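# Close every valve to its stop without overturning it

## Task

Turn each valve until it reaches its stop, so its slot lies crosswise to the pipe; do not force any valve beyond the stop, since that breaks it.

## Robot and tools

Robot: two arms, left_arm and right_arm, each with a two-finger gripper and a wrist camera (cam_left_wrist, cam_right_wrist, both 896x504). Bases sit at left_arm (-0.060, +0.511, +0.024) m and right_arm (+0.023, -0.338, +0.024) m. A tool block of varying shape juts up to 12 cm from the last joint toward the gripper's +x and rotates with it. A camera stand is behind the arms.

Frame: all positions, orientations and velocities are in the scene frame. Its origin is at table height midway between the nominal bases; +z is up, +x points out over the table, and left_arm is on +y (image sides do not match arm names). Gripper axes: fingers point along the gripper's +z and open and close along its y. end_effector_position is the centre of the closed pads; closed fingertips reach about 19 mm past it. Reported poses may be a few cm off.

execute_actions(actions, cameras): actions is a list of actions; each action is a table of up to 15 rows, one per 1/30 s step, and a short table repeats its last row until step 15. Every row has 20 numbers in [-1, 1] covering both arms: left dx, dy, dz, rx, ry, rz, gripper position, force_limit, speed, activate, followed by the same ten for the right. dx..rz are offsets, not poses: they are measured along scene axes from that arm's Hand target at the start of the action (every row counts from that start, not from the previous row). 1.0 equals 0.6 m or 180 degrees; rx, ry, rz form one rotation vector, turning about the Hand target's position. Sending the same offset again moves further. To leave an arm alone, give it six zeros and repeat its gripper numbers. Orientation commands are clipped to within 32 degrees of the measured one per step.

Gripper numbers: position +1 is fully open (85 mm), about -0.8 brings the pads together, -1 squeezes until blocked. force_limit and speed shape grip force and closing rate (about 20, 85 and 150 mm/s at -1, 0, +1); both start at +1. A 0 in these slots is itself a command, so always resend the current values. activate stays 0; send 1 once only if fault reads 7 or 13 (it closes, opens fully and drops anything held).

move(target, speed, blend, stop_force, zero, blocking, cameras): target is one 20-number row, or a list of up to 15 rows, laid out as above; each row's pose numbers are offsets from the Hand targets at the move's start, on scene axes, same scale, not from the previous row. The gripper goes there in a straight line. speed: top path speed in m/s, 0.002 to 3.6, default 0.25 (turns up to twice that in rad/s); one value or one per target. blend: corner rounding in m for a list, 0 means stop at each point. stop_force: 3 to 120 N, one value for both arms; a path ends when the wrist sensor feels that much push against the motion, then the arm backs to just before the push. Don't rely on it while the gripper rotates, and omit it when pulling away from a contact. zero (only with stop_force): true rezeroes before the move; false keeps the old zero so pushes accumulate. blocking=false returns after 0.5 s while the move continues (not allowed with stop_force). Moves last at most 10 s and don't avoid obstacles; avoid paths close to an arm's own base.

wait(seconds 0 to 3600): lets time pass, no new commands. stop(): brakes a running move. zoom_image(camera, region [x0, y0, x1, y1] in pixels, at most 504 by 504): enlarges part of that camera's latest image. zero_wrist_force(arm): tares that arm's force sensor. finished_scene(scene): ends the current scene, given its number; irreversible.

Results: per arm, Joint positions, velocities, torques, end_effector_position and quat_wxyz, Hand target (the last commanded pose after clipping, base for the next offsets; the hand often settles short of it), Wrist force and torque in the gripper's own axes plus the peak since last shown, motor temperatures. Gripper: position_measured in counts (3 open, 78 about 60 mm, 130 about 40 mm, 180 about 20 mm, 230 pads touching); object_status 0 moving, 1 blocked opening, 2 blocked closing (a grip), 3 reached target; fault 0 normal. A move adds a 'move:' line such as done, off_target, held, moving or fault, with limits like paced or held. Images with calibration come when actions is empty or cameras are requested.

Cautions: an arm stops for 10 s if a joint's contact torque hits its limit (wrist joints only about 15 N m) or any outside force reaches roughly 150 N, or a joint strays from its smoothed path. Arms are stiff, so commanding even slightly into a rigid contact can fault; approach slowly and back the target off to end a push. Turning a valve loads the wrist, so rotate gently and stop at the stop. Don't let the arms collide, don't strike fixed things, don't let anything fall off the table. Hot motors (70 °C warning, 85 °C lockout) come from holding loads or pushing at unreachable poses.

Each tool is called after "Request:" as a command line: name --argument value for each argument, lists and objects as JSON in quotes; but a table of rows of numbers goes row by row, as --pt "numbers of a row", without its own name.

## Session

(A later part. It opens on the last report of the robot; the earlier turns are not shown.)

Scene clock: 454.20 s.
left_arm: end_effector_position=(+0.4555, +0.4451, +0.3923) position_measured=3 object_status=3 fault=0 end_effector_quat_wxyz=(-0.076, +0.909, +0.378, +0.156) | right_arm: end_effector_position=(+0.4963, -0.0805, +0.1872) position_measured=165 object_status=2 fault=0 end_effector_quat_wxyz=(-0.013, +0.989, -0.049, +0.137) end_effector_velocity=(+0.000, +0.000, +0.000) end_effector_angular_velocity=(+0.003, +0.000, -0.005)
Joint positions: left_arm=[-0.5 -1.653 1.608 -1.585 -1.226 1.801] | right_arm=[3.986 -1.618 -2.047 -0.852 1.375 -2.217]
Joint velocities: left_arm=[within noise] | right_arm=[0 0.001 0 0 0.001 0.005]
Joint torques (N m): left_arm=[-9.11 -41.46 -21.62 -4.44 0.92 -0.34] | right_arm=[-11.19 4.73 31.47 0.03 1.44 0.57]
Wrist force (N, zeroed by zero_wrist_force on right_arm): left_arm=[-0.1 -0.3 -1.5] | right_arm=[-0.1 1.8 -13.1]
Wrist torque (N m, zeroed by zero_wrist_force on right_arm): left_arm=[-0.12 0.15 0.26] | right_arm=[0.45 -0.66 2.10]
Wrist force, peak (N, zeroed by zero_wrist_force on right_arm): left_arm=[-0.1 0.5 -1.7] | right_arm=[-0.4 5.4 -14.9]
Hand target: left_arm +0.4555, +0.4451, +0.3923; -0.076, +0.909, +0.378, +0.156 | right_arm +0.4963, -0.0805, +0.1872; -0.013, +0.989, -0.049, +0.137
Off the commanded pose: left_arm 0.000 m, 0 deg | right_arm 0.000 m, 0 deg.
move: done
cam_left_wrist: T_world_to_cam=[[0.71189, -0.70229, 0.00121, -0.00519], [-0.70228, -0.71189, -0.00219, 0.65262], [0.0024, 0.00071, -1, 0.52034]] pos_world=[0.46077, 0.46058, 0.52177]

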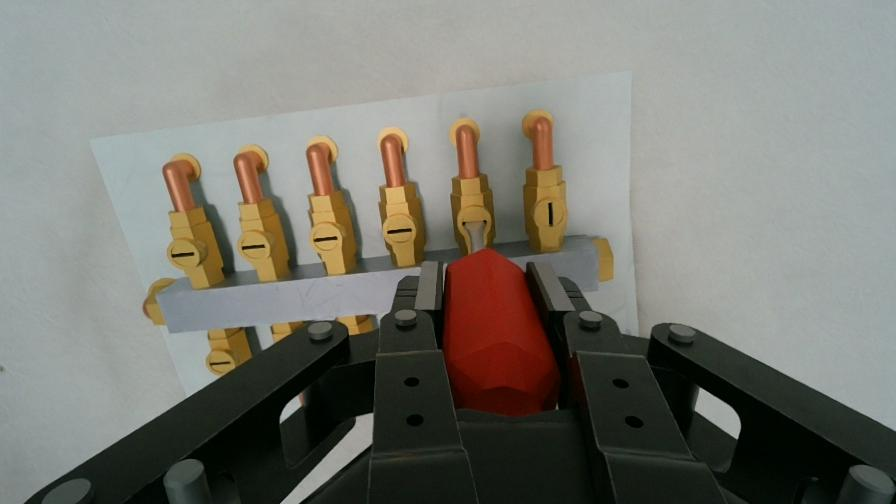

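Request:
move --pt "0 0 0 0 0 0 1 1 1 0 0 0 0 0.0061 0.0001 -0.0214 -0.97 1 -1 0" --pt "0 0 0 0 0 0 1 1 1 0 -0.0055 0 0.0192 0.0061 0.0001 -0.0214 -0.97 1 -1 0" --pt "0 0 0 0 0 0 1 1 1 0 -0.0057 -0.0490 0.0120 0.1447 0.0029 -0.5058 -0.97 1 -1 0" --pt "0 0 0 0 0 0 1 1 1 0 0 -0.0612 0.0105 0.1447 0.0029 -0.5058 -0.97 1 -1 0" --speed '[0.1,0.1,0.3,0.012]' --cameras '["cam_left_wrist"]'

Request:
zoom_image --camera "cam_left_wrist" --region '[448, 200, 502, 242]'

Scene clock: 460.40 s.
left_arm: end_effector_position=(+0.4555, +0.4451, +0.3923) position_measured=3 object_status=3 fault=0 end_effector_quat_wxyz=(-0.076, +0.909, +0.378, +0.156) | right_arm: end_effector_position=(+0.4963, -0.1173, +0.1935) position_measured=165 object_status=2 fault=0 end_effector_quat_wxyz=(+0.112, -0.634, +0.760, -0.088)
Joint positions: left_arm=[-0.5 -1.653 1.608 -1.585 -1.226 1.801] | right_arm=[3.936 -1.564 -2.09 -0.849 1.373 -0.615]
Joint torques (N m): left_arm=[-8.83 -41.24 -21.54 -4.47 0.99 -0.39] | right_arm=[4.43 7.1 9.71 5.54 1.67 -0.31]
Wrist force (N, zeroed by zero_wrist_force on right_arm): left_arm=[0.2 0.0 -1.4] | right_arm=[2.4 0.8 -0.6]
Wrist torque (N m, zeroed by zero_wrist_force on right_arm): left_arm=[-0.08 0.09 0.26] | right_arm=[0.11 -0.35 0.08]
Wrist force, peak (N, zeroed by zero_wrist_force on right_arm): left_arm=[-0.2 -0.3 -1.8] | right_arm=[-0.2 3.3 -19.6]
Hand target: left_arm +0.4555, +0.4451, +0.3923; -0.076, +0.909, +0.378, +0.156 | right_arm +0.4963, -0.1172, +0.1935; +0.112, -0.634, +0.760, -0.088
Off the commanded pose: left_arm 0.000 m, 0 deg | right_arm 0.000 m, 0 deg.
move: done
cam_left_wrist: T_world_to_cam=[[0.71189, -0.70229, 0.00121, -0.00519], [-0.70228, -0.71189, -0.00219, 0.65262], [0.0024, 0.00071, -1, 0.52034]] pos_world=[0.46077, 0.46058, 0.52177]

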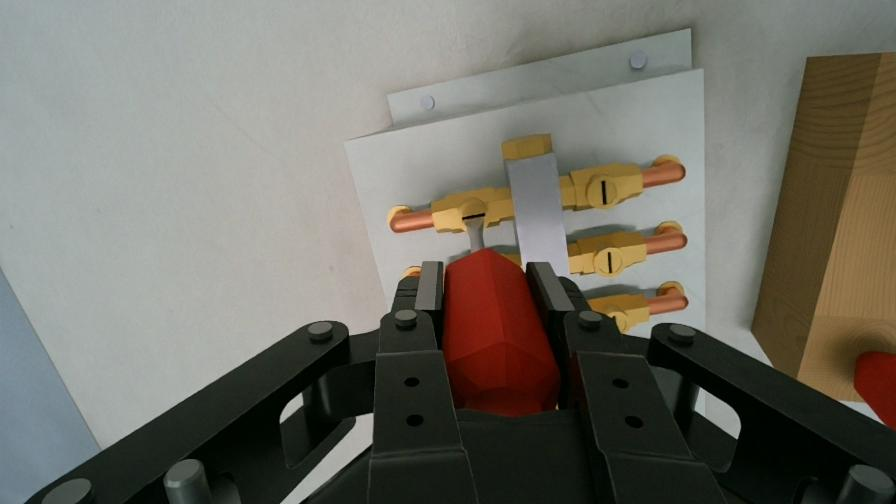

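Scaled by 9.333 from the camera's image (finer frame: 1280x720).

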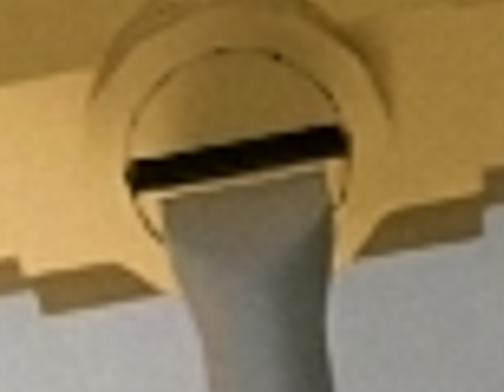

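Request:
move --target '[0,0,0,0,0,0,1,1,1,0,0.0006,-0.0013,0.0001,0,0,0,-0.97,1,-1,0]' --speed 0.01 --cameras '["cam_left_wrist"]'

Request:
zoom_image --camera "cam_left_wrist" --region '[448, 200, 502, 242]'

Request:
move --target '[0,0,0,0,0,0,1,1,1,0,0.0046,0,-0.0160,0,0,0,-0.97,1,-1,0]' --speed 0.01 --stop_force 8 --cameras '["cam_left_wrist"]'

Request:
zoom_image --camera "cam_left_wrist" --region '[448, 200, 502, 242]'

Scene clock: 461.90 s.
left_arm: end_effector_position=(+0.4555, +0.4451, +0.3923) position_measured=3 object_status=3 fault=0 end_effector_quat_wxyz=(-0.076, +0.909, +0.378, +0.156) | right_arm: end_effector_position=(+0.4966, -0.1180, +0.1935) position_measured=165 object_status=2 fault=0 end_effector_quat_wxyz=(+0.112, -0.634, +0.760, -0.088)
Joint positions: left_arm=[-0.5 -1.653 1.608 -1.585 -1.226 1.801] | right_arm=[3.935 -1.564 -2.09 -0.849 1.373 -0.616]
Joint torques (N m): left_arm=[-8.48 -40.83 -21.99 -4.54 0.82 -0.44] | right_arm=[-12.73 33.35 17.16 6.42 1.85 -0.21]
Wrist force (N, zeroed by zero_wrist_force on right_arm): left_arm=[0.0 -0.1 -1.6] | right_arm=[2.4 0.5 -0.7]
Wrist torque (N m, zeroed by zero_wrist_force on right_arm): left_arm=[-0.10 0.13 0.26] | right_arm=[0.06 -0.34 0.09]
Wrist force, peak (N, zeroed by zero_wrist_force on right_arm): left_arm=[-0.1 0.1 -1.7] | right_arm=[2.6 1.0 -1.0]
Hand target: left_arm +0.4555, +0.4451, +0.3923; -0.076, +0.909, +0.378, +0.156 | right_arm +0.4966, -0.1180, +0.1936; +0.112, -0.634, +0.760, -0.088
Off the commanded pose: left_arm 0.000 m, 0 deg | right_arm 0.000 m, 0 deg.
move: done
cam_left_wrist: T_world_to_cam=[[0.71189, -0.70229, 0.00121, -0.00519], [-0.70228, -0.71189, -0.00219, 0.65262], [0.0024, 0.00071, -1, 0.52034]] pos_world=[0.46077, 0.46058, 0.52177]

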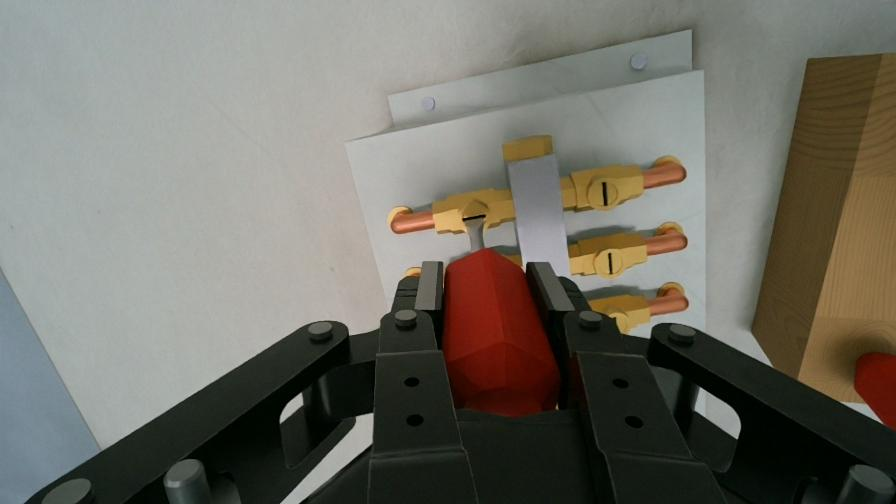

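Scaled by 9.333 from the camera's image (finer frame: 1280x720).

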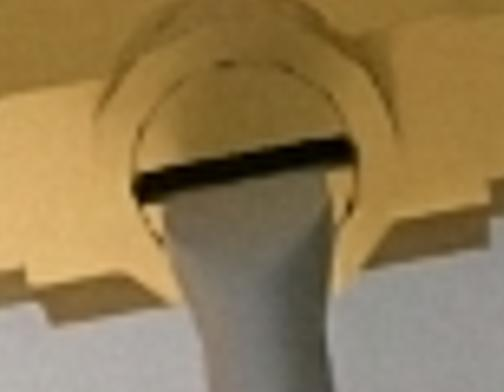

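Scene clock: 463.60 s.
left_arm: end_effector_position=(+0.4555, +0.4451, +0.3923) position_measured=3 object_status=3 fault=0 end_effector_quat_wxyz=(-0.076, +0.909, +0.378, +0.156) | right_arm: end_effector_position=(+0.4977, -0.1180, +0.1898) position_measured=165 object_status=2 fault=0 end_effector_quat_wxyz=(+0.112, -0.634, +0.760, -0.088)
Joint positions: left_arm=[-0.5 -1.653 1.608 -1.585 -1.226 1.801] | right_arm=[3.933 -1.571 -2.094 -0.837 1.374 -0.618]
Joint torques (N m): left_arm=[-9.43 -40.84 -21.8 -4.52 0.92 -0.5] | right_arm=[15.27 35.91 33.86 0.55 -3.13 2.16]
Wrist force (N, zeroed by zero_wrist_force on right_arm): left_arm=[0.1 0.0 -1.4] | right_arm=[4.1 1.7 -11.6]
Wrist torque (N m, zeroed by zero_wrist_force on right_arm): left_arm=[-0.09 0.12 0.26] | right_arm=[0.00 -0.24 0.09]
Wrist force, peak (N, zeroed by zero_wrist_force on right_arm): left_arm=[0.0 0.0 -1.9] | right_arm=[7.1 6.6 -25.4]
Hand target: left_arm +0.4555, +0.4451, +0.3923; -0.076, +0.909, +0.378, +0.156 | right_arm +0.4978, -0.1180, +0.1898; +0.112, -0.634, +0.760, -0.088 (not the last commanded pose)
Off the commanded pose: left_arm 0.000 m, 0 deg | right_arm 0.006 m, 0 deg.
move: contact (right_arm)
cam_left_wrist: T_world_to_cam=[[0.71189, -0.70229, 0.00121, -0.00519], [-0.70228, -0.71189, -0.00219, 0.65262], [0.0024, 0.00071, -1, 0.52034]] pos_world=[0.46077, 0.46058, 0.52177]

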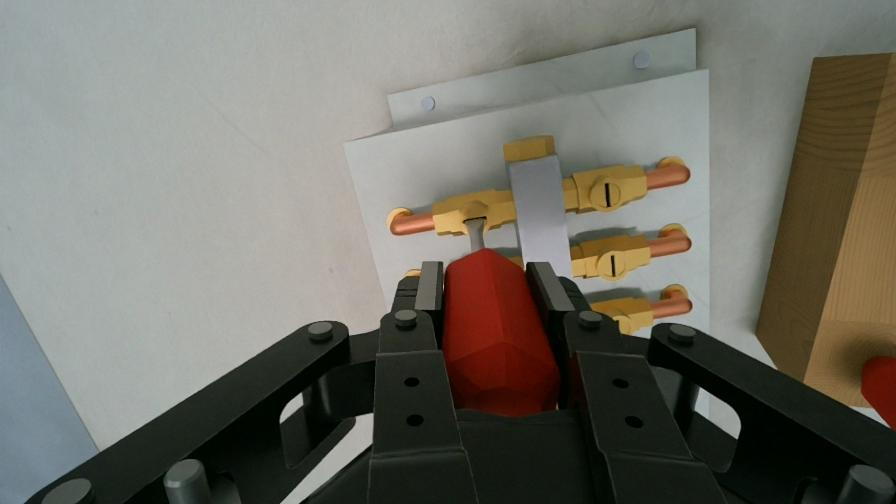

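Scaled by 9.333 from the camera's image (finer frame: 1280x720).

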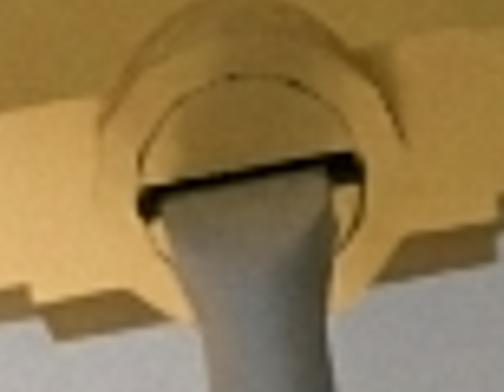

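Request:
move --pt "0 0 0 0 0 0 1 1 1 0 -0.0006 0 0.0022 0 0 0 -0.97 1 -1 0" --pt "0 0 0 0 0 0 1 1 1 0 -0.0003 -0.0008 0.0023 0 0 0 -0.97 1 -1 0" --speed '[0.02,0.01]'

Request:
move --target '[0,0,0,0,0,0,1,1,1,0,0.0034,0,-0.0120,0,0,0,-0.97,1,-1,0]' --speed 0.01 --stop_force 9 --cameras '["cam_left_wrist"]'

Request:
zoom_image --camera "cam_left_wrist" --region '[448, 200, 502, 242]'

Scene clock: 464.93 s.
left_arm: end_effector_position=(+0.4555, +0.4451, +0.3923) position_measured=3 object_status=3 fault=0 end_effector_quat_wxyz=(-0.076, +0.909, +0.378, +0.156) | right_arm: end_effector_position=(+0.4976, -0.1184, +0.1912) position_measured=165 object_status=2 fault=0 end_effector_quat_wxyz=(+0.112, -0.634, +0.760, -0.088)
Joint positions: left_arm=[-0.5 -1.653 1.608 -1.585 -1.226 1.801] | right_arm=[3.933 -1.568 -2.093 -0.841 1.374 -0.618]
Joint torques (N m): left_arm=[-8.98 -41.28 -22.04 -4.52 0.97 -0.41] | right_arm=[-13.15 41.52 18.76 6.47 1.43 -2.36]
Wrist force (N, zeroed by zero_wrist_force on right_arm): left_arm=[0.0 -0.3 -1.4] | right_arm=[2.5 0.9 -0.6]
Wrist torque (N m, zeroed by zero_wrist_force on right_arm): left_arm=[-0.14 0.14 0.26] | right_arm=[0.14 -0.38 0.09]
Wrist force, peak (N, zeroed by zero_wrist_force on right_arm): left_arm=[-0.2 0.0 -1.8] | right_arm=[3.9 1.8 -12.0]
Hand target: left_arm +0.4555, +0.4451, +0.3923; -0.076, +0.909, +0.378, +0.156 | right_arm +0.4976, -0.1185, +0.1912; +0.112, -0.634, +0.760, -0.088
Off the commanded pose: left_arm 0.000 m, 0 deg | right_arm 0.000 m, 0 deg.
move: done

Scene clock: 466.60 s.
left_arm: end_effector_position=(+0.4555, +0.4451, +0.3923) position_measured=3 object_status=3 fault=0 end_effector_quat_wxyz=(-0.076, +0.909, +0.378, +0.156) | right_arm: end_effector_position=(+0.4987, -0.1185, +0.1874) position_measured=165 object_status=2 fault=0 end_effector_quat_wxyz=(+0.112, -0.634, +0.760, -0.088)
Joint positions: left_arm=[-0.5 -1.653 1.608 -1.585 -1.226 1.801] | right_arm=[3.931 -1.576 -2.097 -0.83 1.374 -0.62]
Joint torques (N m): left_arm=[-9.14 -41.04 -22.12 -4.59 0.81 -0.56] | right_arm=[15.67 35.35 32.95 0.48 -3.17 2.05]
Wrist force (N, zeroed by zero_wrist_force on right_arm): left_arm=[0.0 0.1 -1.5] | right_arm=[3.8 3.0 -13.0]
Wrist torque (N m, zeroed by zero_wrist_force on right_arm): left_arm=[-0.07 0.12 0.26] | right_arm=[0.05 -0.12 0.09]
Wrist force, peak (N, zeroed by zero_wrist_force on right_arm): left_arm=[0.1 0.0 -2.2] | right_arm=[7.5 7.8 -27.9]
Hand target: left_arm +0.4555, +0.4451, +0.3923; -0.076, +0.909, +0.378, +0.156 | right_arm +0.4987, -0.1185, +0.1874; +0.112, -0.634, +0.760, -0.088 (not the last commanded pose)
Off the commanded pose: left_arm 0.000 m, 0 deg | right_arm 0.004 m, 0 deg.
move: contact (right_arm)
cam_left_wrist: T_world_to_cam=[[0.71189, -0.70229, 0.00121, -0.00519], [-0.70228, -0.71189, -0.00219, 0.65262], [0.0024, 0.00071, -1, 0.52034]] pos_world=[0.46077, 0.46058, 0.52177]

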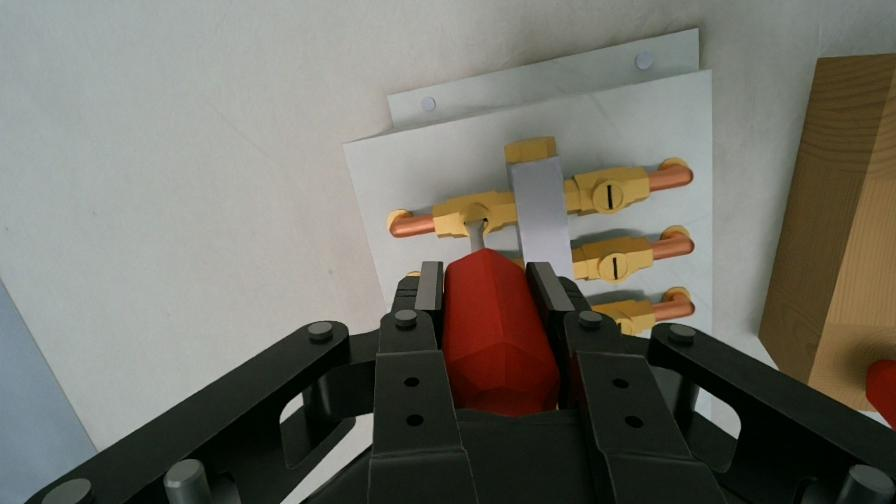

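Scaled by 9.333 from the camera's image (finer frame: 1280x720).

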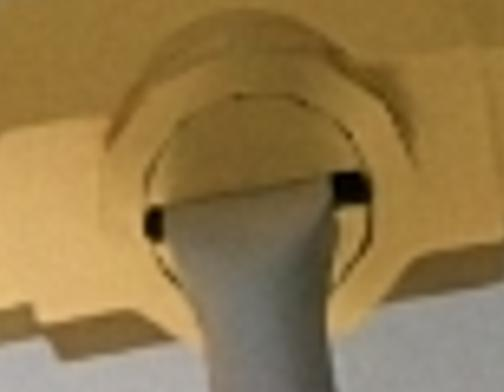

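Inserted. Turn.

Request:
move --pt "0 0 0 0 0 0 1 1 1 0 -0.0004 0.0001 -0.0002 0 0 0 -0.97 1 -1 0" --pt "0 0 0 0 0 0 1 1 1 0 -0.0022 -0.0011 -0.0004 -0.1329 -0.0027 0.4647 -0.97 1 -1 0" --speed 0.3

Request:
move --target '[0,0,0,0,0,0,1,1,1,0,0,0,0,-0.0069,-0.0001,0.0240,-0.97,1,-1,0]' --speed 0.05 --cameras '["cam_left_wrist"]'

Request:
zoom_image --camera "cam_left_wrist" --region '[434, 190, 514, 260]'

Scene clock: 470.87 s.
left_arm: end_effector_position=(+0.4555, +0.4451, +0.3923) position_measured=3 object_status=3 fault=0 end_effector_quat_wxyz=(-0.076, +0.909, +0.378, +0.156) | right_arm: end_effector_position=(+0.4973, -0.1191, +0.1872) position_measured=165 object_status=2 fault=0 end_effector_quat_wxyz=(-0.023, +0.984, -0.115, +0.136)
Joint positions: left_arm=[-0.5 -1.653 1.608 -1.585 -1.226 1.801] | right_arm=[3.925 -1.575 -2.096 -0.834 1.387 -2.143]
Joint torques (N m): left_arm=[-8.94 -41.01 -21.87 -4.62 0.82 -0.51] | right_arm=[-8.57 5.95 33.92 3.72 0.71 -2.49]
Wrist force (N, zeroed by zero_wrist_force on right_arm): left_arm=[0.0 0.2 -1.4] | right_arm=[2.6 1.5 -3.9]
Wrist torque (N m, zeroed by zero_wrist_force on right_arm): left_arm=[-0.05 0.13 0.27] | right_arm=[0.54 -0.29 0.74]
Wrist force, peak (N, zeroed by zero_wrist_force on right_arm): left_arm=[0.2 0.2 -1.8] | right_arm=[3.7 3.1 -13.4]
Hand target: left_arm +0.4555, +0.4451, +0.3923; -0.076, +0.909, +0.378, +0.156 | right_arm +0.4973, -0.1191, +0.1872; -0.023, +0.984, -0.115, +0.136
Off the commanded pose: left_arm 0.000 m, 0 deg | right_arm 0.000 m, 0 deg.
move: done

Scene clock: 471.97 s.
left_arm: end_effector_position=(+0.4555, +0.4451, +0.3923) position_measured=3 object_status=3 fault=0 end_effector_quat_wxyz=(-0.076, +0.909, +0.378, +0.156) | right_arm: end_effector_position=(+0.4973, -0.1191, +0.1872) position_measured=165 object_status=2 fault=0 end_effector_quat_wxyz=(-0.017, +0.988, -0.076, +0.137) end_effector_velocity=(+0.000, +0.000, +0.000) end_effector_angular_velocity=(+0.001, -0.001, -0.005)
Joint positions: left_arm=[-0.5 -1.653 1.608 -1.585 -1.226 1.801] | right_arm=[3.925 -1.575 -2.095 -0.835 1.387 -2.222]
Joint velocities: left_arm=[within noise] | right_arm=[0 0 0 0 -0.001 0.006]
Joint torques (N m): left_arm=[-8.82 -40.99 -22.45 -4.6 0.8 -0.72] | right_arm=[-11.59 6.28 35.56 0.41 1.84 1.62]
Wrist force (N, zeroed by zero_wrist_force on right_arm): left_arm=[0.1 0.0 -1.5] | right_arm=[2.2 1.8 -4.0]
Wrist torque (N m, zeroed by zero_wrist_force on right_arm): left_arm=[-0.08 0.12 0.27] | right_arm=[0.41 -0.39 1.01]
Wrist force, peak (N, zeroed by zero_wrist_force on right_arm): left_arm=[0.1 0.1 -1.8] | right_arm=[2.4 2.0 -4.6]
Hand target: left_arm +0.4555, +0.4451, +0.3923; -0.076, +0.909, +0.378, +0.156 | right_arm +0.4973, -0.1191, +0.1872; -0.017, +0.988, -0.077, +0.137
Off the commanded pose: left_arm 0.000 m, 0 deg | right_arm 0.000 m, 0 deg.
move: done
cam_left_wrist: T_world_to_cam=[[0.71189, -0.70229, 0.00121, -0.00519], [-0.70228, -0.71189, -0.00219, 0.65262], [0.0024, 0.00071, -1, 0.52034]] pos_world=[0.46077, 0.46058, 0.52177]

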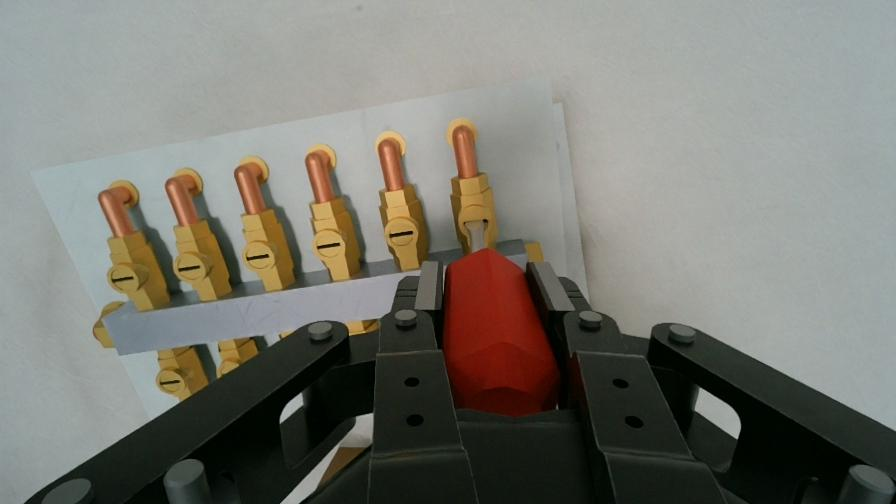

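Scaled by 6.300 from the camera's image (finer frame: 1280x720).

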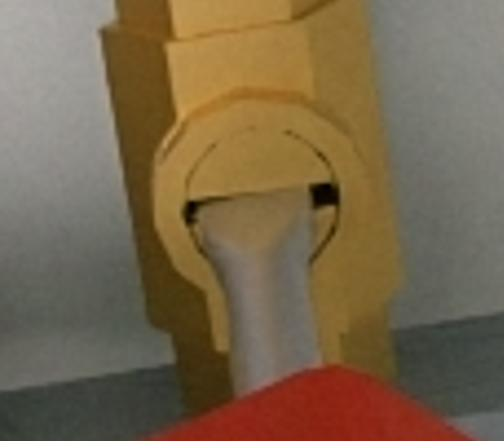

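Request:
move --target '[0,0,0,0,0,0,1,1,1,0,0,0,0,-0.0046,-0.0001,0.0160,-0.97,1,-1,0]' --speed 0.05

Scene clock: 473.83 s.
left_arm: end_effector_position=(+0.4555, +0.4451, +0.3923) position_measured=3 object_status=3 fault=0 end_effector_quat_wxyz=(-0.076, +0.909, +0.378, +0.156) | right_arm: end_effector_position=(+0.4973, -0.1191, +0.1872) position_measured=165 object_status=2 fault=0 end_effector_quat_wxyz=(-0.014, +0.989, -0.051, +0.137) end_effector_velocity=(+0.000, +0.000, -0.001) end_effector_angular_velocity=(+0.000, +0.002, -0.006)
Joint positions: left_arm=[-0.5 -1.653 1.608 -1.585 -1.226 1.801] | right_arm=[3.925 -1.575 -2.095 -0.835 1.387 -2.274]
Joint velocities: left_arm=[within noise] | right_arm=[0 -0.003 0 0 0 0.006]
Joint torques (N m): left_arm=[-8.44 -40.55 -22.25 -4.64 0.79 -0.71] | right_arm=[-10.32 5.79 34.09 -0.27 1.71 0.82]
Wrist force (N, zeroed by zero_wrist_force on right_arm): left_arm=[0.5 -0.1 -1.6] | right_arm=[2.0 -0.2 -3.8]
Wrist torque (N m, zeroed by zero_wrist_force on right_arm): left_arm=[-0.10 0.05 0.27] | right_arm=[0.58 -0.39 2.07]
Wrist force, peak (N, zeroed by zero_wrist_force on right_arm): left_arm=[0.1 0.1 -1.7] | right_arm=[2.3 2.2 -4.8]
Hand target: left_arm +0.4555, +0.4451, +0.3923; -0.076, +0.909, +0.378, +0.156 | right_arm +0.4973, -0.1191, +0.1872; -0.014, +0.989, -0.051, +0.137
Off the commanded pose: left_arm 0.000 m, 0 deg | right_arm 0.000 m, 0 deg.
move: done

Request:
move --pt "0 0 0 0 0 0 1 1 1 0 0 0 0 0.0061 0.0001 -0.0214 -0.97 1 -1 0" --pt "0 0 0 0 0 0 1 1 1 0 -0.0055 0 0.0192 0.0061 0.0001 -0.0214 -0.97 1 -1 0" --pt "0 0 0 0 0 0 1 1 1 0 -0.0275 0 0.096 0.0061 0.0001 -0.0214 -0.97 1 -1 0" --pt "0 0 0 0 0 0 1 1 1 0 -0.162 0.033 0.255 0.1543 0.0031 -0.5395 -0.97 1 -1 0" --speed '[0.1,0.1,0.2,0.3]' --cameras '["cam_left_wrist"]'

Request:
zoom_image --camera "cam_left_wrist" --region '[220, 0, 620, 250]'

Scene clock: 481.23 s.
left_arm: end_effector_position=(+0.4555, +0.4451, +0.3923) position_measured=3 object_status=3 fault=0 end_effector_quat_wxyz=(-0.076, +0.909, +0.378, +0.156) | right_arm: end_effector_position=(+0.4001, -0.0993, +0.3403) position_measured=165 object_status=2 fault=0 end_effector_quat_wxyz=(+0.117, -0.589, +0.795, -0.082)
Joint positions: left_arm=[-0.5 -1.653 1.608 -1.585 -1.226 1.801] | right_arm=[4.155 -1.264 -1.931 -1.356 1.332 -0.281]
Joint torques (N m): left_arm=[-9.24 -41.11 -22.22 -4.73 0.83 -0.83] | right_arm=[-10.99 -1.12 8.83 6.47 0.27 2.1]
Wrist force (N, zeroed by zero_wrist_force on right_arm): left_arm=[0.4 0.2 -1.7] | right_arm=[2.1 1.1 -0.5]
Wrist torque (N m, zeroed by zero_wrist_force on right_arm): left_arm=[-0.05 0.07 0.26] | right_arm=[0.16 -0.29 -0.02]
Wrist force, peak (N, zeroed by zero_wrist_force on right_arm): left_arm=[-0.3 0.0 -1.8] | right_arm=[1.3 1.1 -10.4]
Hand target: left_arm +0.4555, +0.4451, +0.3923; -0.076, +0.909, +0.378, +0.156 | right_arm +0.4001, -0.0993, +0.3402; +0.117, -0.589, +0.795, -0.082
Off the commanded pose: left_arm 0.000 m, 0 deg | right_arm 0.000 m, 0 deg.
move: done
cam_left_wrist: T_world_to_cam=[[0.71189, -0.70229, 0.00121, -0.00519], [-0.70228, -0.71189, -0.00219, 0.65262], [0.0024, 0.00071, -1, 0.52034]] pos_world=[0.46077, 0.46058, 0.52177]

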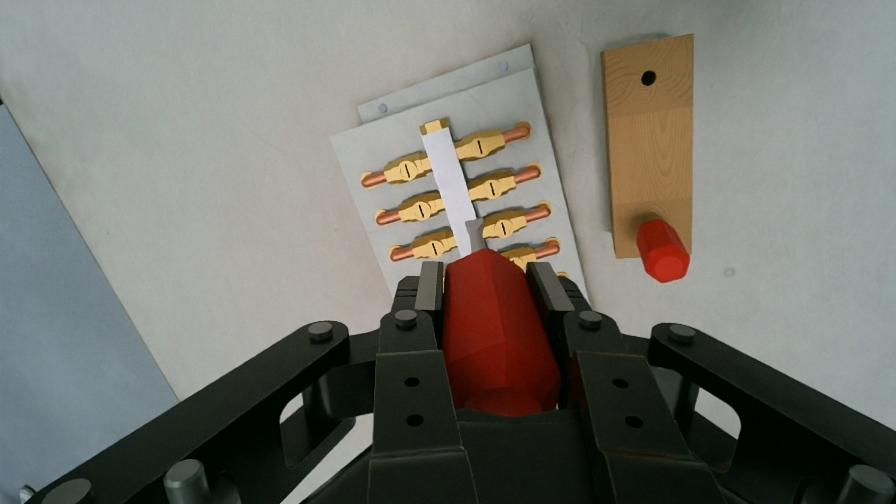

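Scaled by 1.260 from the camera's image (finer frame: 1280x720).

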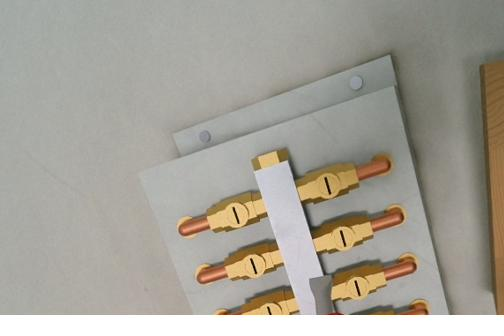

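Request:
move --target '[0,0,0,0,0,0,1,1,1,0,-0.1405,-0.0525,-0.2337,0.0284,0.0793,-0.0772,-0.97,1,-1,0]' --speed 0.15 --cameras '["cam_left_wrist"]'

Request:
zoom_image --camera "cam_left_wrist" --region '[400, 150, 560, 270]'

Scene clock: 484.10 s.
left_arm: end_effector_position=(+0.4555, +0.4451, +0.3923) position_measured=3 object_status=3 fault=0 end_effector_quat_wxyz=(-0.076, +0.909, +0.378, +0.156) | right_arm: end_effector_position=(+0.3159, -0.1309, +0.2000) position_measured=165 object_status=2 fault=0 end_effector_quat_wxyz=(+0.033, -0.489, +0.872, +0.013)
Joint positions: left_arm=[-0.5 -1.653 1.608 -1.585 -1.226 1.801] | right_arm=[4.142 -1.199 -2.289 -1.153 1.563 -0.021]
Joint torques (N m): left_arm=[-9.5 -40.91 -22.38 -4.7 0.86 -0.78] | right_arm=[15.5 5.45 32.4 0.69 -0.81 -1.07]
Wrist force (N, zeroed by zero_wrist_force on right_arm): left_arm=[0.0 0.0 -1.5] | right_arm=[2.0 0.6 -0.6]
Wrist torque (N m, zeroed by zero_wrist_force on right_arm): left_arm=[-0.07 0.13 0.27] | right_arm=[0.13 -0.24 -0.03]
Wrist force, peak (N, zeroed by zero_wrist_force on right_arm): left_arm=[-0.1 -0.1 -1.8] | right_arm=[3.4 1.1 1.2]
Hand target: left_arm +0.4555, +0.4451, +0.3923; -0.076, +0.909, +0.378, +0.156 | right_arm +0.3158, -0.1308, +0.1999; +0.033, -0.489, +0.872, +0.013
Off the commanded pose: left_arm 0.000 m, 0 deg | right_arm 0.000 m, 0 deg.
move: done
cam_left_wrist: T_world_to_cam=[[0.71189, -0.70229, 0.00121, -0.00519], [-0.70228, -0.71189, -0.00219, 0.65262], [0.0024, 0.00071, -1, 0.52034]] pos_world=[0.46077, 0.46058, 0.52177]

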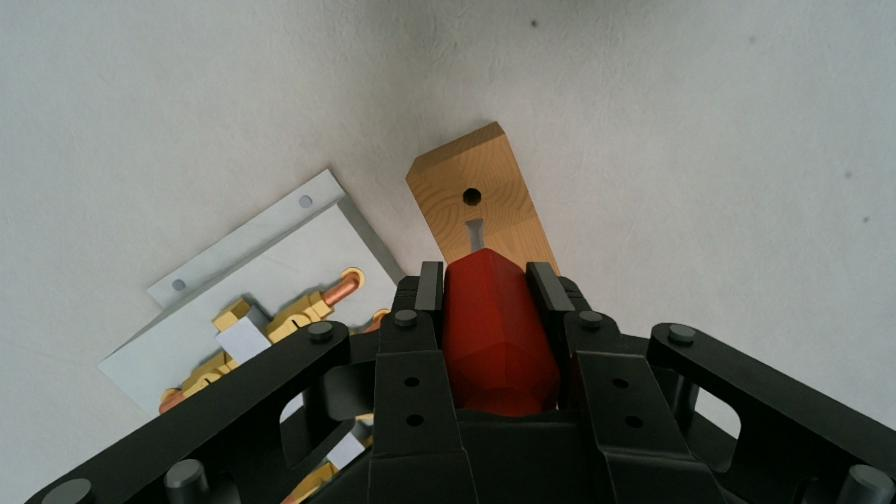

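Scaled by 3.150 from the camera's image (finer frame: 1280x720).

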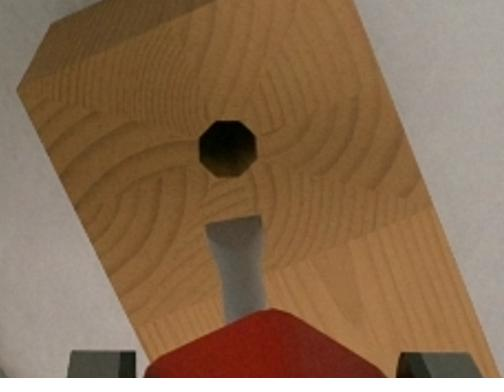

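Request:
move --target '[0,0,0,0,0,0,1,1,1,0,0.0008,0.0063,-0.0583,0,0,0,-0.97,1,-1,0]' --speed 0.05 --cameras '["cam_left_wrist"]'

Request:
zoom_image --camera "cam_left_wrist" --region '[420, 170, 540, 260]'

Scene clock: 486.70 s.
left_arm: end_effector_position=(+0.4555, +0.4451, +0.3923) position_measured=3 object_status=3 fault=0 end_effector_quat_wxyz=(-0.076, +0.909, +0.378, +0.156) | right_arm: end_effector_position=(+0.3162, -0.1271, +0.1648) position_measured=165 object_status=2 fault=0 end_effector_quat_wxyz=(+0.033, -0.489, +0.872, +0.013)
Joint positions: left_arm=[-0.5 -1.653 1.608 -1.585 -1.226 1.801] | right_arm=[4.148 -1.252 -2.355 -1.035 1.563 -0.016]
Joint torques (N m): left_arm=[-9.16 -40.81 -22.74 -4.77 0.75 -0.91] | right_arm=[7.66 8.55 26.47 -1.01 -1.75 0.91]
Wrist force (N, zeroed by zero_wrist_force on right_arm): left_arm=[0.3 0.1 -1.2] | right_arm=[5.3 0.3 -25.8]
Wrist torque (N m, zeroed by zero_wrist_force on right_arm): left_arm=[-0.06 0.09 0.27] | right_arm=[0.11 -0.05 -0.04]
Wrist force, peak (N, zeroed by zero_wrist_force on right_arm): left_arm=[0.1 -0.3 -2.0] | right_arm=[5.3 1.2 -42.5]
Hand target: left_arm +0.4555, +0.4451, +0.3923; -0.076, +0.909, +0.378, +0.156 | right_arm +0.3163, -0.1270, +0.1650; +0.033, -0.489, +0.872, +0.013
Off the commanded pose: left_arm 0.000 m, 0 deg | right_arm 0.000 m, 0 deg.
move: done
cam_left_wrist: T_world_to_cam=[[0.71189, -0.70229, 0.00121, -0.00519], [-0.70228, -0.71189, -0.00219, 0.65262], [0.0024, 0.00071, -1, 0.52034]] pos_world=[0.46077, 0.46058, 0.52177]

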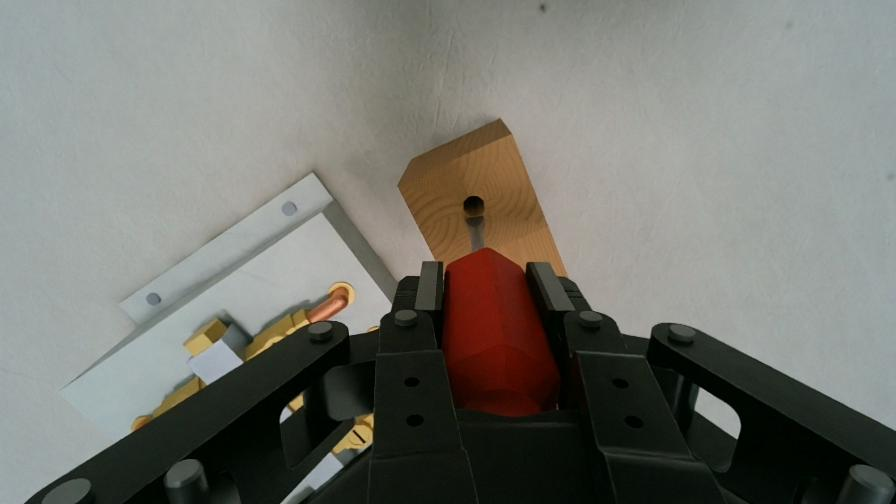

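Scaled by 4.200 from the camera's image (finer frame: 1280x720).

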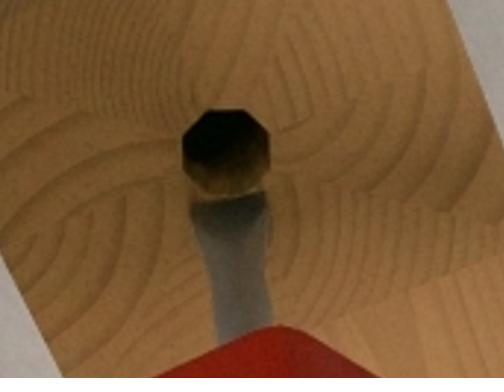

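Request:
move --pt "0 0 0 0 0 0 1 1 1 0 0 0 0.013 0 0 0 -0.97 1 -1 0" --pt "0 0 0 0 0 0 1 1 1 0 -0.0048 -0.0083 0.013 0 0 0 -0.97 1 -1 0" --speed '[0.05,0.02]' --cameras '["cam_left_wrist"]'

Request:
zoom_image --camera "cam_left_wrist" --region '[420, 170, 540, 260]'

Scene clock: 488.77 s.
left_arm: end_effector_position=(+0.4555, +0.4451, +0.3923) position_measured=3 object_status=3 fault=0 end_effector_quat_wxyz=(-0.076, +0.909, +0.378, +0.156) | right_arm: end_effector_position=(+0.3134, -0.1322, +0.1727) position_measured=165 object_status=2 fault=0 end_effector_quat_wxyz=(+0.033, -0.489, +0.872, +0.013)
Joint positions: left_arm=[-0.5 -1.653 1.608 -1.585 -1.226 1.801] | right_arm=[4.147 -1.223 -2.35 -1.069 1.563 -0.016]
Joint torques (N m): left_arm=[-9.13 -41.07 -22.18 -4.86 0.82 -0.96] | right_arm=[-8.22 -3.91 28.96 2.84 2.12 -1.66]
Wrist force (N, zeroed by zero_wrist_force on right_arm): left_arm=[0.0 -0.2 -1.7] | right_arm=[2.3 0.6 -0.8]
Wrist torque (N m, zeroed by zero_wrist_force on right_arm): left_arm=[-0.11 0.13 0.26] | right_arm=[0.15 -0.30 -0.03]
Wrist force, peak (N, zeroed by zero_wrist_force on right_arm): left_arm=[0.2 0.0 -1.9] | right_arm=[5.6 0.4 -26.5]
Hand target: left_arm +0.4555, +0.4451, +0.3923; -0.076, +0.909, +0.378, +0.156 | right_arm +0.3134, -0.1320, +0.1728; +0.033, -0.489, +0.872, +0.013
Off the commanded pose: left_arm 0.000 m, 0 deg | right_arm 0.000 m, 0 deg.
move: done
cam_left_wrist: T_world_to_cam=[[0.71189, -0.70229, 0.00121, -0.00519], [-0.70228, -0.71189, -0.00219, 0.65262], [0.0024, 0.00071, -1, 0.52034]] pos_world=[0.46077, 0.46058, 0.52177]

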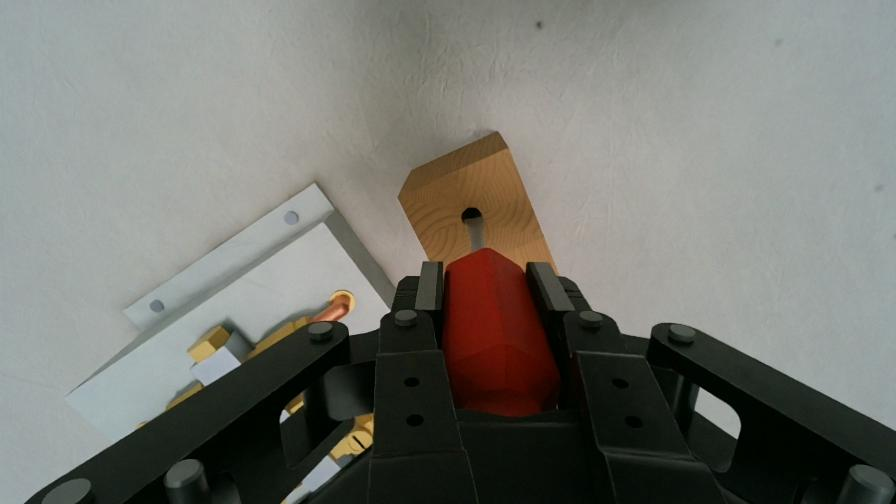

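Scaled by 4.200 from the camera's image (finer frame: 1280x720).

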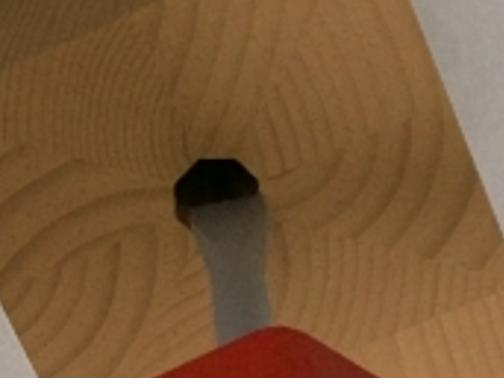

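Request:
move --target '[0,0,0,0,0,0,1,1,1,0,0.0030,0.0018,-0.004,0,0,0,-0.97,1,-1,0]' --speed 0.02 --cameras '["cam_left_wrist"]'

Request:
zoom_image --camera "cam_left_wrist" --region '[420, 170, 540, 260]'

Request:
move --target '[0,0,0,0,0,0,1,1,1,0,0,0,-0.016,0,0,0,-0.97,1,-1,0]' --speed 0.015 --stop_force 5 --cameras '["cam_left_wrist"]'

Request:
zoom_image --camera "cam_left_wrist" --region '[420, 170, 540, 260]'

Scene clock: 490.87 s.
left_arm: end_effector_position=(+0.4555, +0.4451, +0.3923) position_measured=3 object_status=3 fault=0 end_effector_quat_wxyz=(-0.076, +0.909, +0.378, +0.156) | right_arm: end_effector_position=(+0.3153, -0.1309, +0.1703) position_measured=165 object_status=2 fault=0 end_effector_quat_wxyz=(+0.033, -0.489, +0.872, +0.013)
Joint positions: left_arm=[-0.5 -1.653 1.608 -1.585 -1.226 1.801] | right_arm=[4.144 -1.234 -2.351 -1.057 1.563 -0.02]
Joint torques (N m): left_arm=[-8.95 -40.75 -22.4 -4.77 0.63 -1.02] | right_arm=[-0.42 22.32 7.62 0.19 1.83 0.37]
Wrist force (N, zeroed by zero_wrist_force on right_arm): left_arm=[0.0 0.2 -1.2] | right_arm=[2.2 0.7 -0.8]
Wrist torque (N m, zeroed by zero_wrist_force on right_arm): left_arm=[-0.05 0.12 0.27] | right_arm=[0.17 -0.28 -0.03]
Wrist force, peak (N, zeroed by zero_wrist_force on right_arm): left_arm=[-0.2 0.2 -2.0] | right_arm=[2.5 0.8 -0.9]
Hand target: left_arm +0.4555, +0.4451, +0.3923; -0.076, +0.909, +0.378, +0.156 | right_arm +0.3152, -0.1309, +0.1704; +0.033, -0.489, +0.872, +0.013
Off the commanded pose: left_arm 0.000 m, 0 deg | right_arm 0.000 m, 0 deg.
move: done
cam_left_wrist: T_world_to_cam=[[0.71189, -0.70229, 0.00121, -0.00519], [-0.70228, -0.71189, -0.00219, 0.65262], [0.0024, 0.00071, -1, 0.52034]] pos_world=[0.46077, 0.46058, 0.52177]

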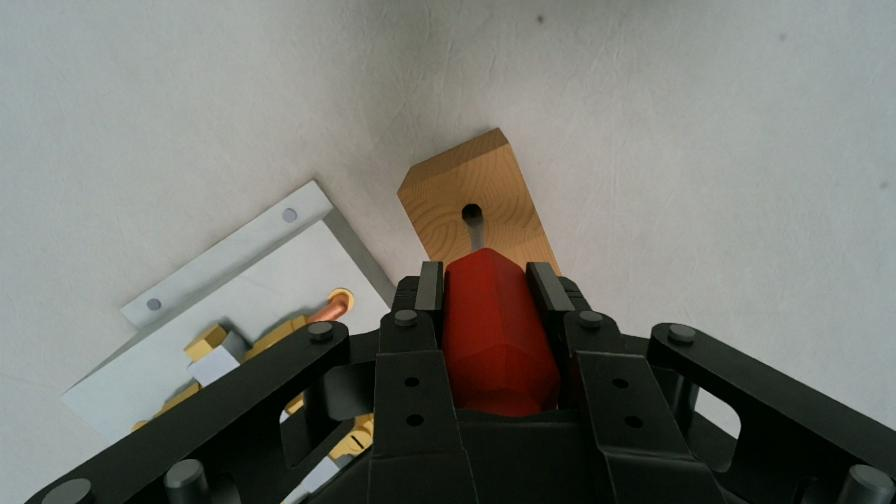

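Scaled by 4.200 from the camera's image (finer frame: 1280x720).

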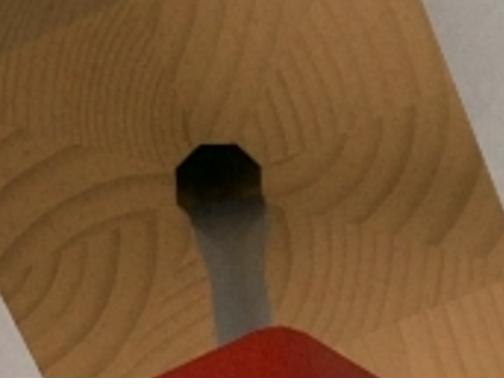

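Scene clock: 492.17 s.
left_arm: end_effector_position=(+0.4555, +0.4451, +0.3923) position_measured=3 object_status=3 fault=0 end_effector_quat_wxyz=(-0.076, +0.909, +0.378, +0.156) | right_arm: end_effector_position=(+0.3152, -0.1310, +0.1689) position_measured=165 object_status=2 fault=0 end_effector_quat_wxyz=(+0.033, -0.489, +0.872, +0.013)
Joint positions: left_arm=[-0.5 -1.653 1.608 -1.585 -1.226 1.801] | right_arm=[4.144 -1.236 -2.353 -1.053 1.563 -0.02]
Joint torques (N m): left_arm=[-8.61 -40.84 -22.25 -4.75 0.76 -0.97] | right_arm=[1.57 20.55 36.12 5.72 1.76 -2.03]
Wrist force (N, zeroed by zero_wrist_force on right_arm): left_arm=[0.0 0.0 -1.4] | right_arm=[2.3 0.6 -5.0]
Wrist torque (N m, zeroed by zero_wrist_force on right_arm): left_arm=[-0.07 0.13 0.26] | right_arm=[0.16 -0.22 -0.04]
Wrist force, peak (N, zeroed by zero_wrist_force on right_arm): left_arm=[-0.2 0.2 -1.8] | right_arm=[5.6 1.1 -21.2]
Hand target: left_arm +0.4555, +0.4451, +0.3923; -0.076, +0.909, +0.378, +0.156 | right_arm +0.3152, -0.1310, +0.1689; +0.033, -0.489, +0.872, +0.013 (not the last commanded pose)
Off the commanded pose: left_arm 0.000 m, 0 deg | right_arm 0.008 m, 0 deg.
move: contact (right_arm)
cam_left_wrist: T_world_to_cam=[[0.71189, -0.70229, 0.00121, -0.00519], [-0.70228, -0.71189, -0.00219, 0.65262], [0.0024, 0.00071, -1, 0.52034]] pos_world=[0.46077, 0.46058, 0.52177]

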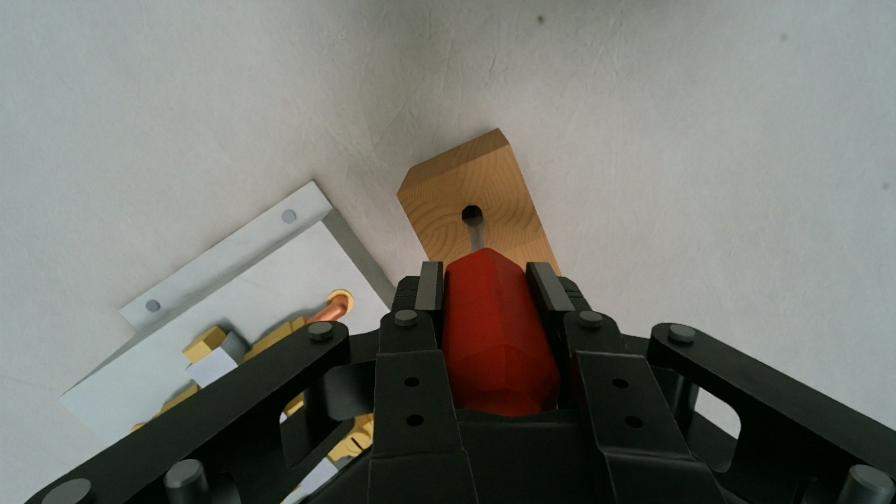

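Scaled by 4.200 from the camera's image (finer frame: 1280x720).

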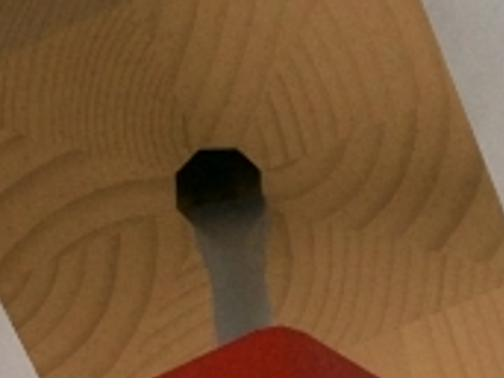

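Request:
move --pt "0 0 0 0 0 0 1 1 1 0 0 0 0.003 0 0 0 -0.97 1 -1 0" --pt "0 0 0 0 0 0 1 1 1 0 0.003 -0.0045 0.003 0 0 0 -0.97 1 -1 0" --speed '[0.03,0.015]' --cameras '["cam_left_wrist"]'

Request:
zoom_image --camera "cam_left_wrist" --region '[420, 170, 540, 260]'

Scene clock: 493.97 s.
left_arm: end_effector_position=(+0.4555, +0.4451, +0.3923) position_measured=3 object_status=3 fault=0 end_effector_quat_wxyz=(-0.076, +0.909, +0.378, +0.156) | right_arm: end_effector_position=(+0.3171, -0.1338, +0.1708) position_measured=165 object_status=2 fault=0 end_effector_quat_wxyz=(+0.033, -0.489, +0.872, +0.013)
Joint positions: left_arm=[-0.5 -1.653 1.608 -1.585 -1.226 1.801] | right_arm=[4.134 -1.233 -2.35 -1.059 1.564 -0.029]
Joint torques (N m): left_arm=[-8.95 -41.02 -22 -4.85 0.75 -1.12] | right_arm=[16.02 -2.91 8.54 6.1 1.74 2.21]
Wrist force (N, zeroed by zero_wrist_force on right_arm): left_arm=[0.1 0.0 -1.6] | right_arm=[2.5 0.8 -0.8]
Wrist torque (N m, zeroed by zero_wrist_force on right_arm): left_arm=[-0.08 0.11 0.26] | right_arm=[0.18 -0.33 -0.04]
Wrist force, peak (N, zeroed by zero_wrist_force on right_arm): left_arm=[0.1 -0.1 -1.9] | right_arm=[2.9 0.9 -5.4]
Hand target: left_arm +0.4555, +0.4451, +0.3923; -0.076, +0.909, +0.378, +0.156 | right_arm +0.3170, -0.1337, +0.1707; +0.033, -0.489, +0.872, +0.013
Off the commanded pose: left_arm 0.000 m, 0 deg | right_arm 0.000 m, 0 deg.
move: done
cam_left_wrist: T_world_to_cam=[[0.71189, -0.70229, 0.00121, -0.00519], [-0.70228, -0.71189, -0.00219, 0.65262], [0.0024, 0.00071, -1, 0.52034]] pos_world=[0.46077, 0.46058, 0.52177]

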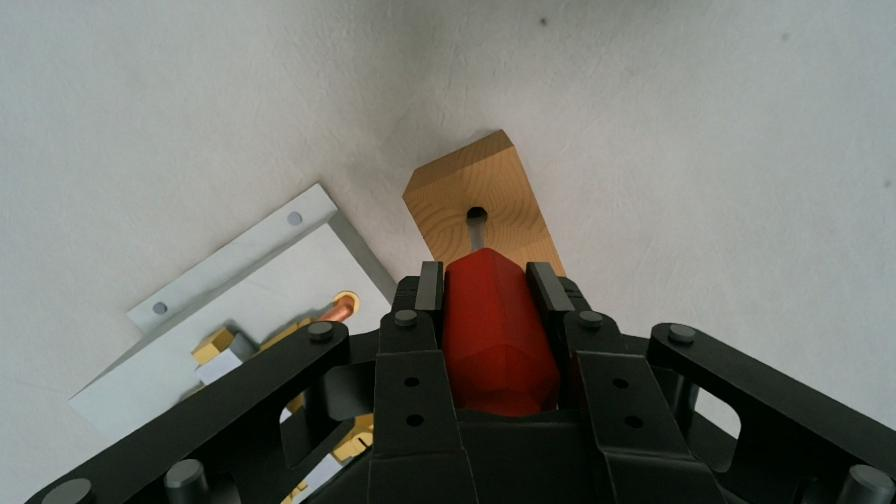

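Scaled by 4.200 from the camera's image (finer frame: 1280x720).

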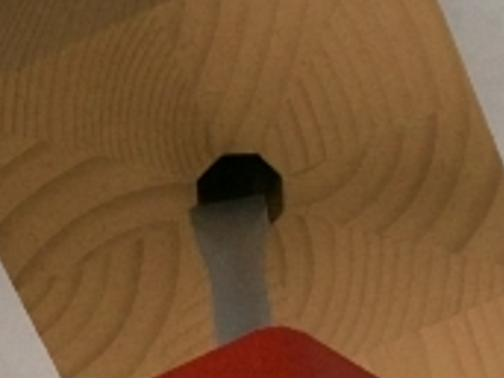

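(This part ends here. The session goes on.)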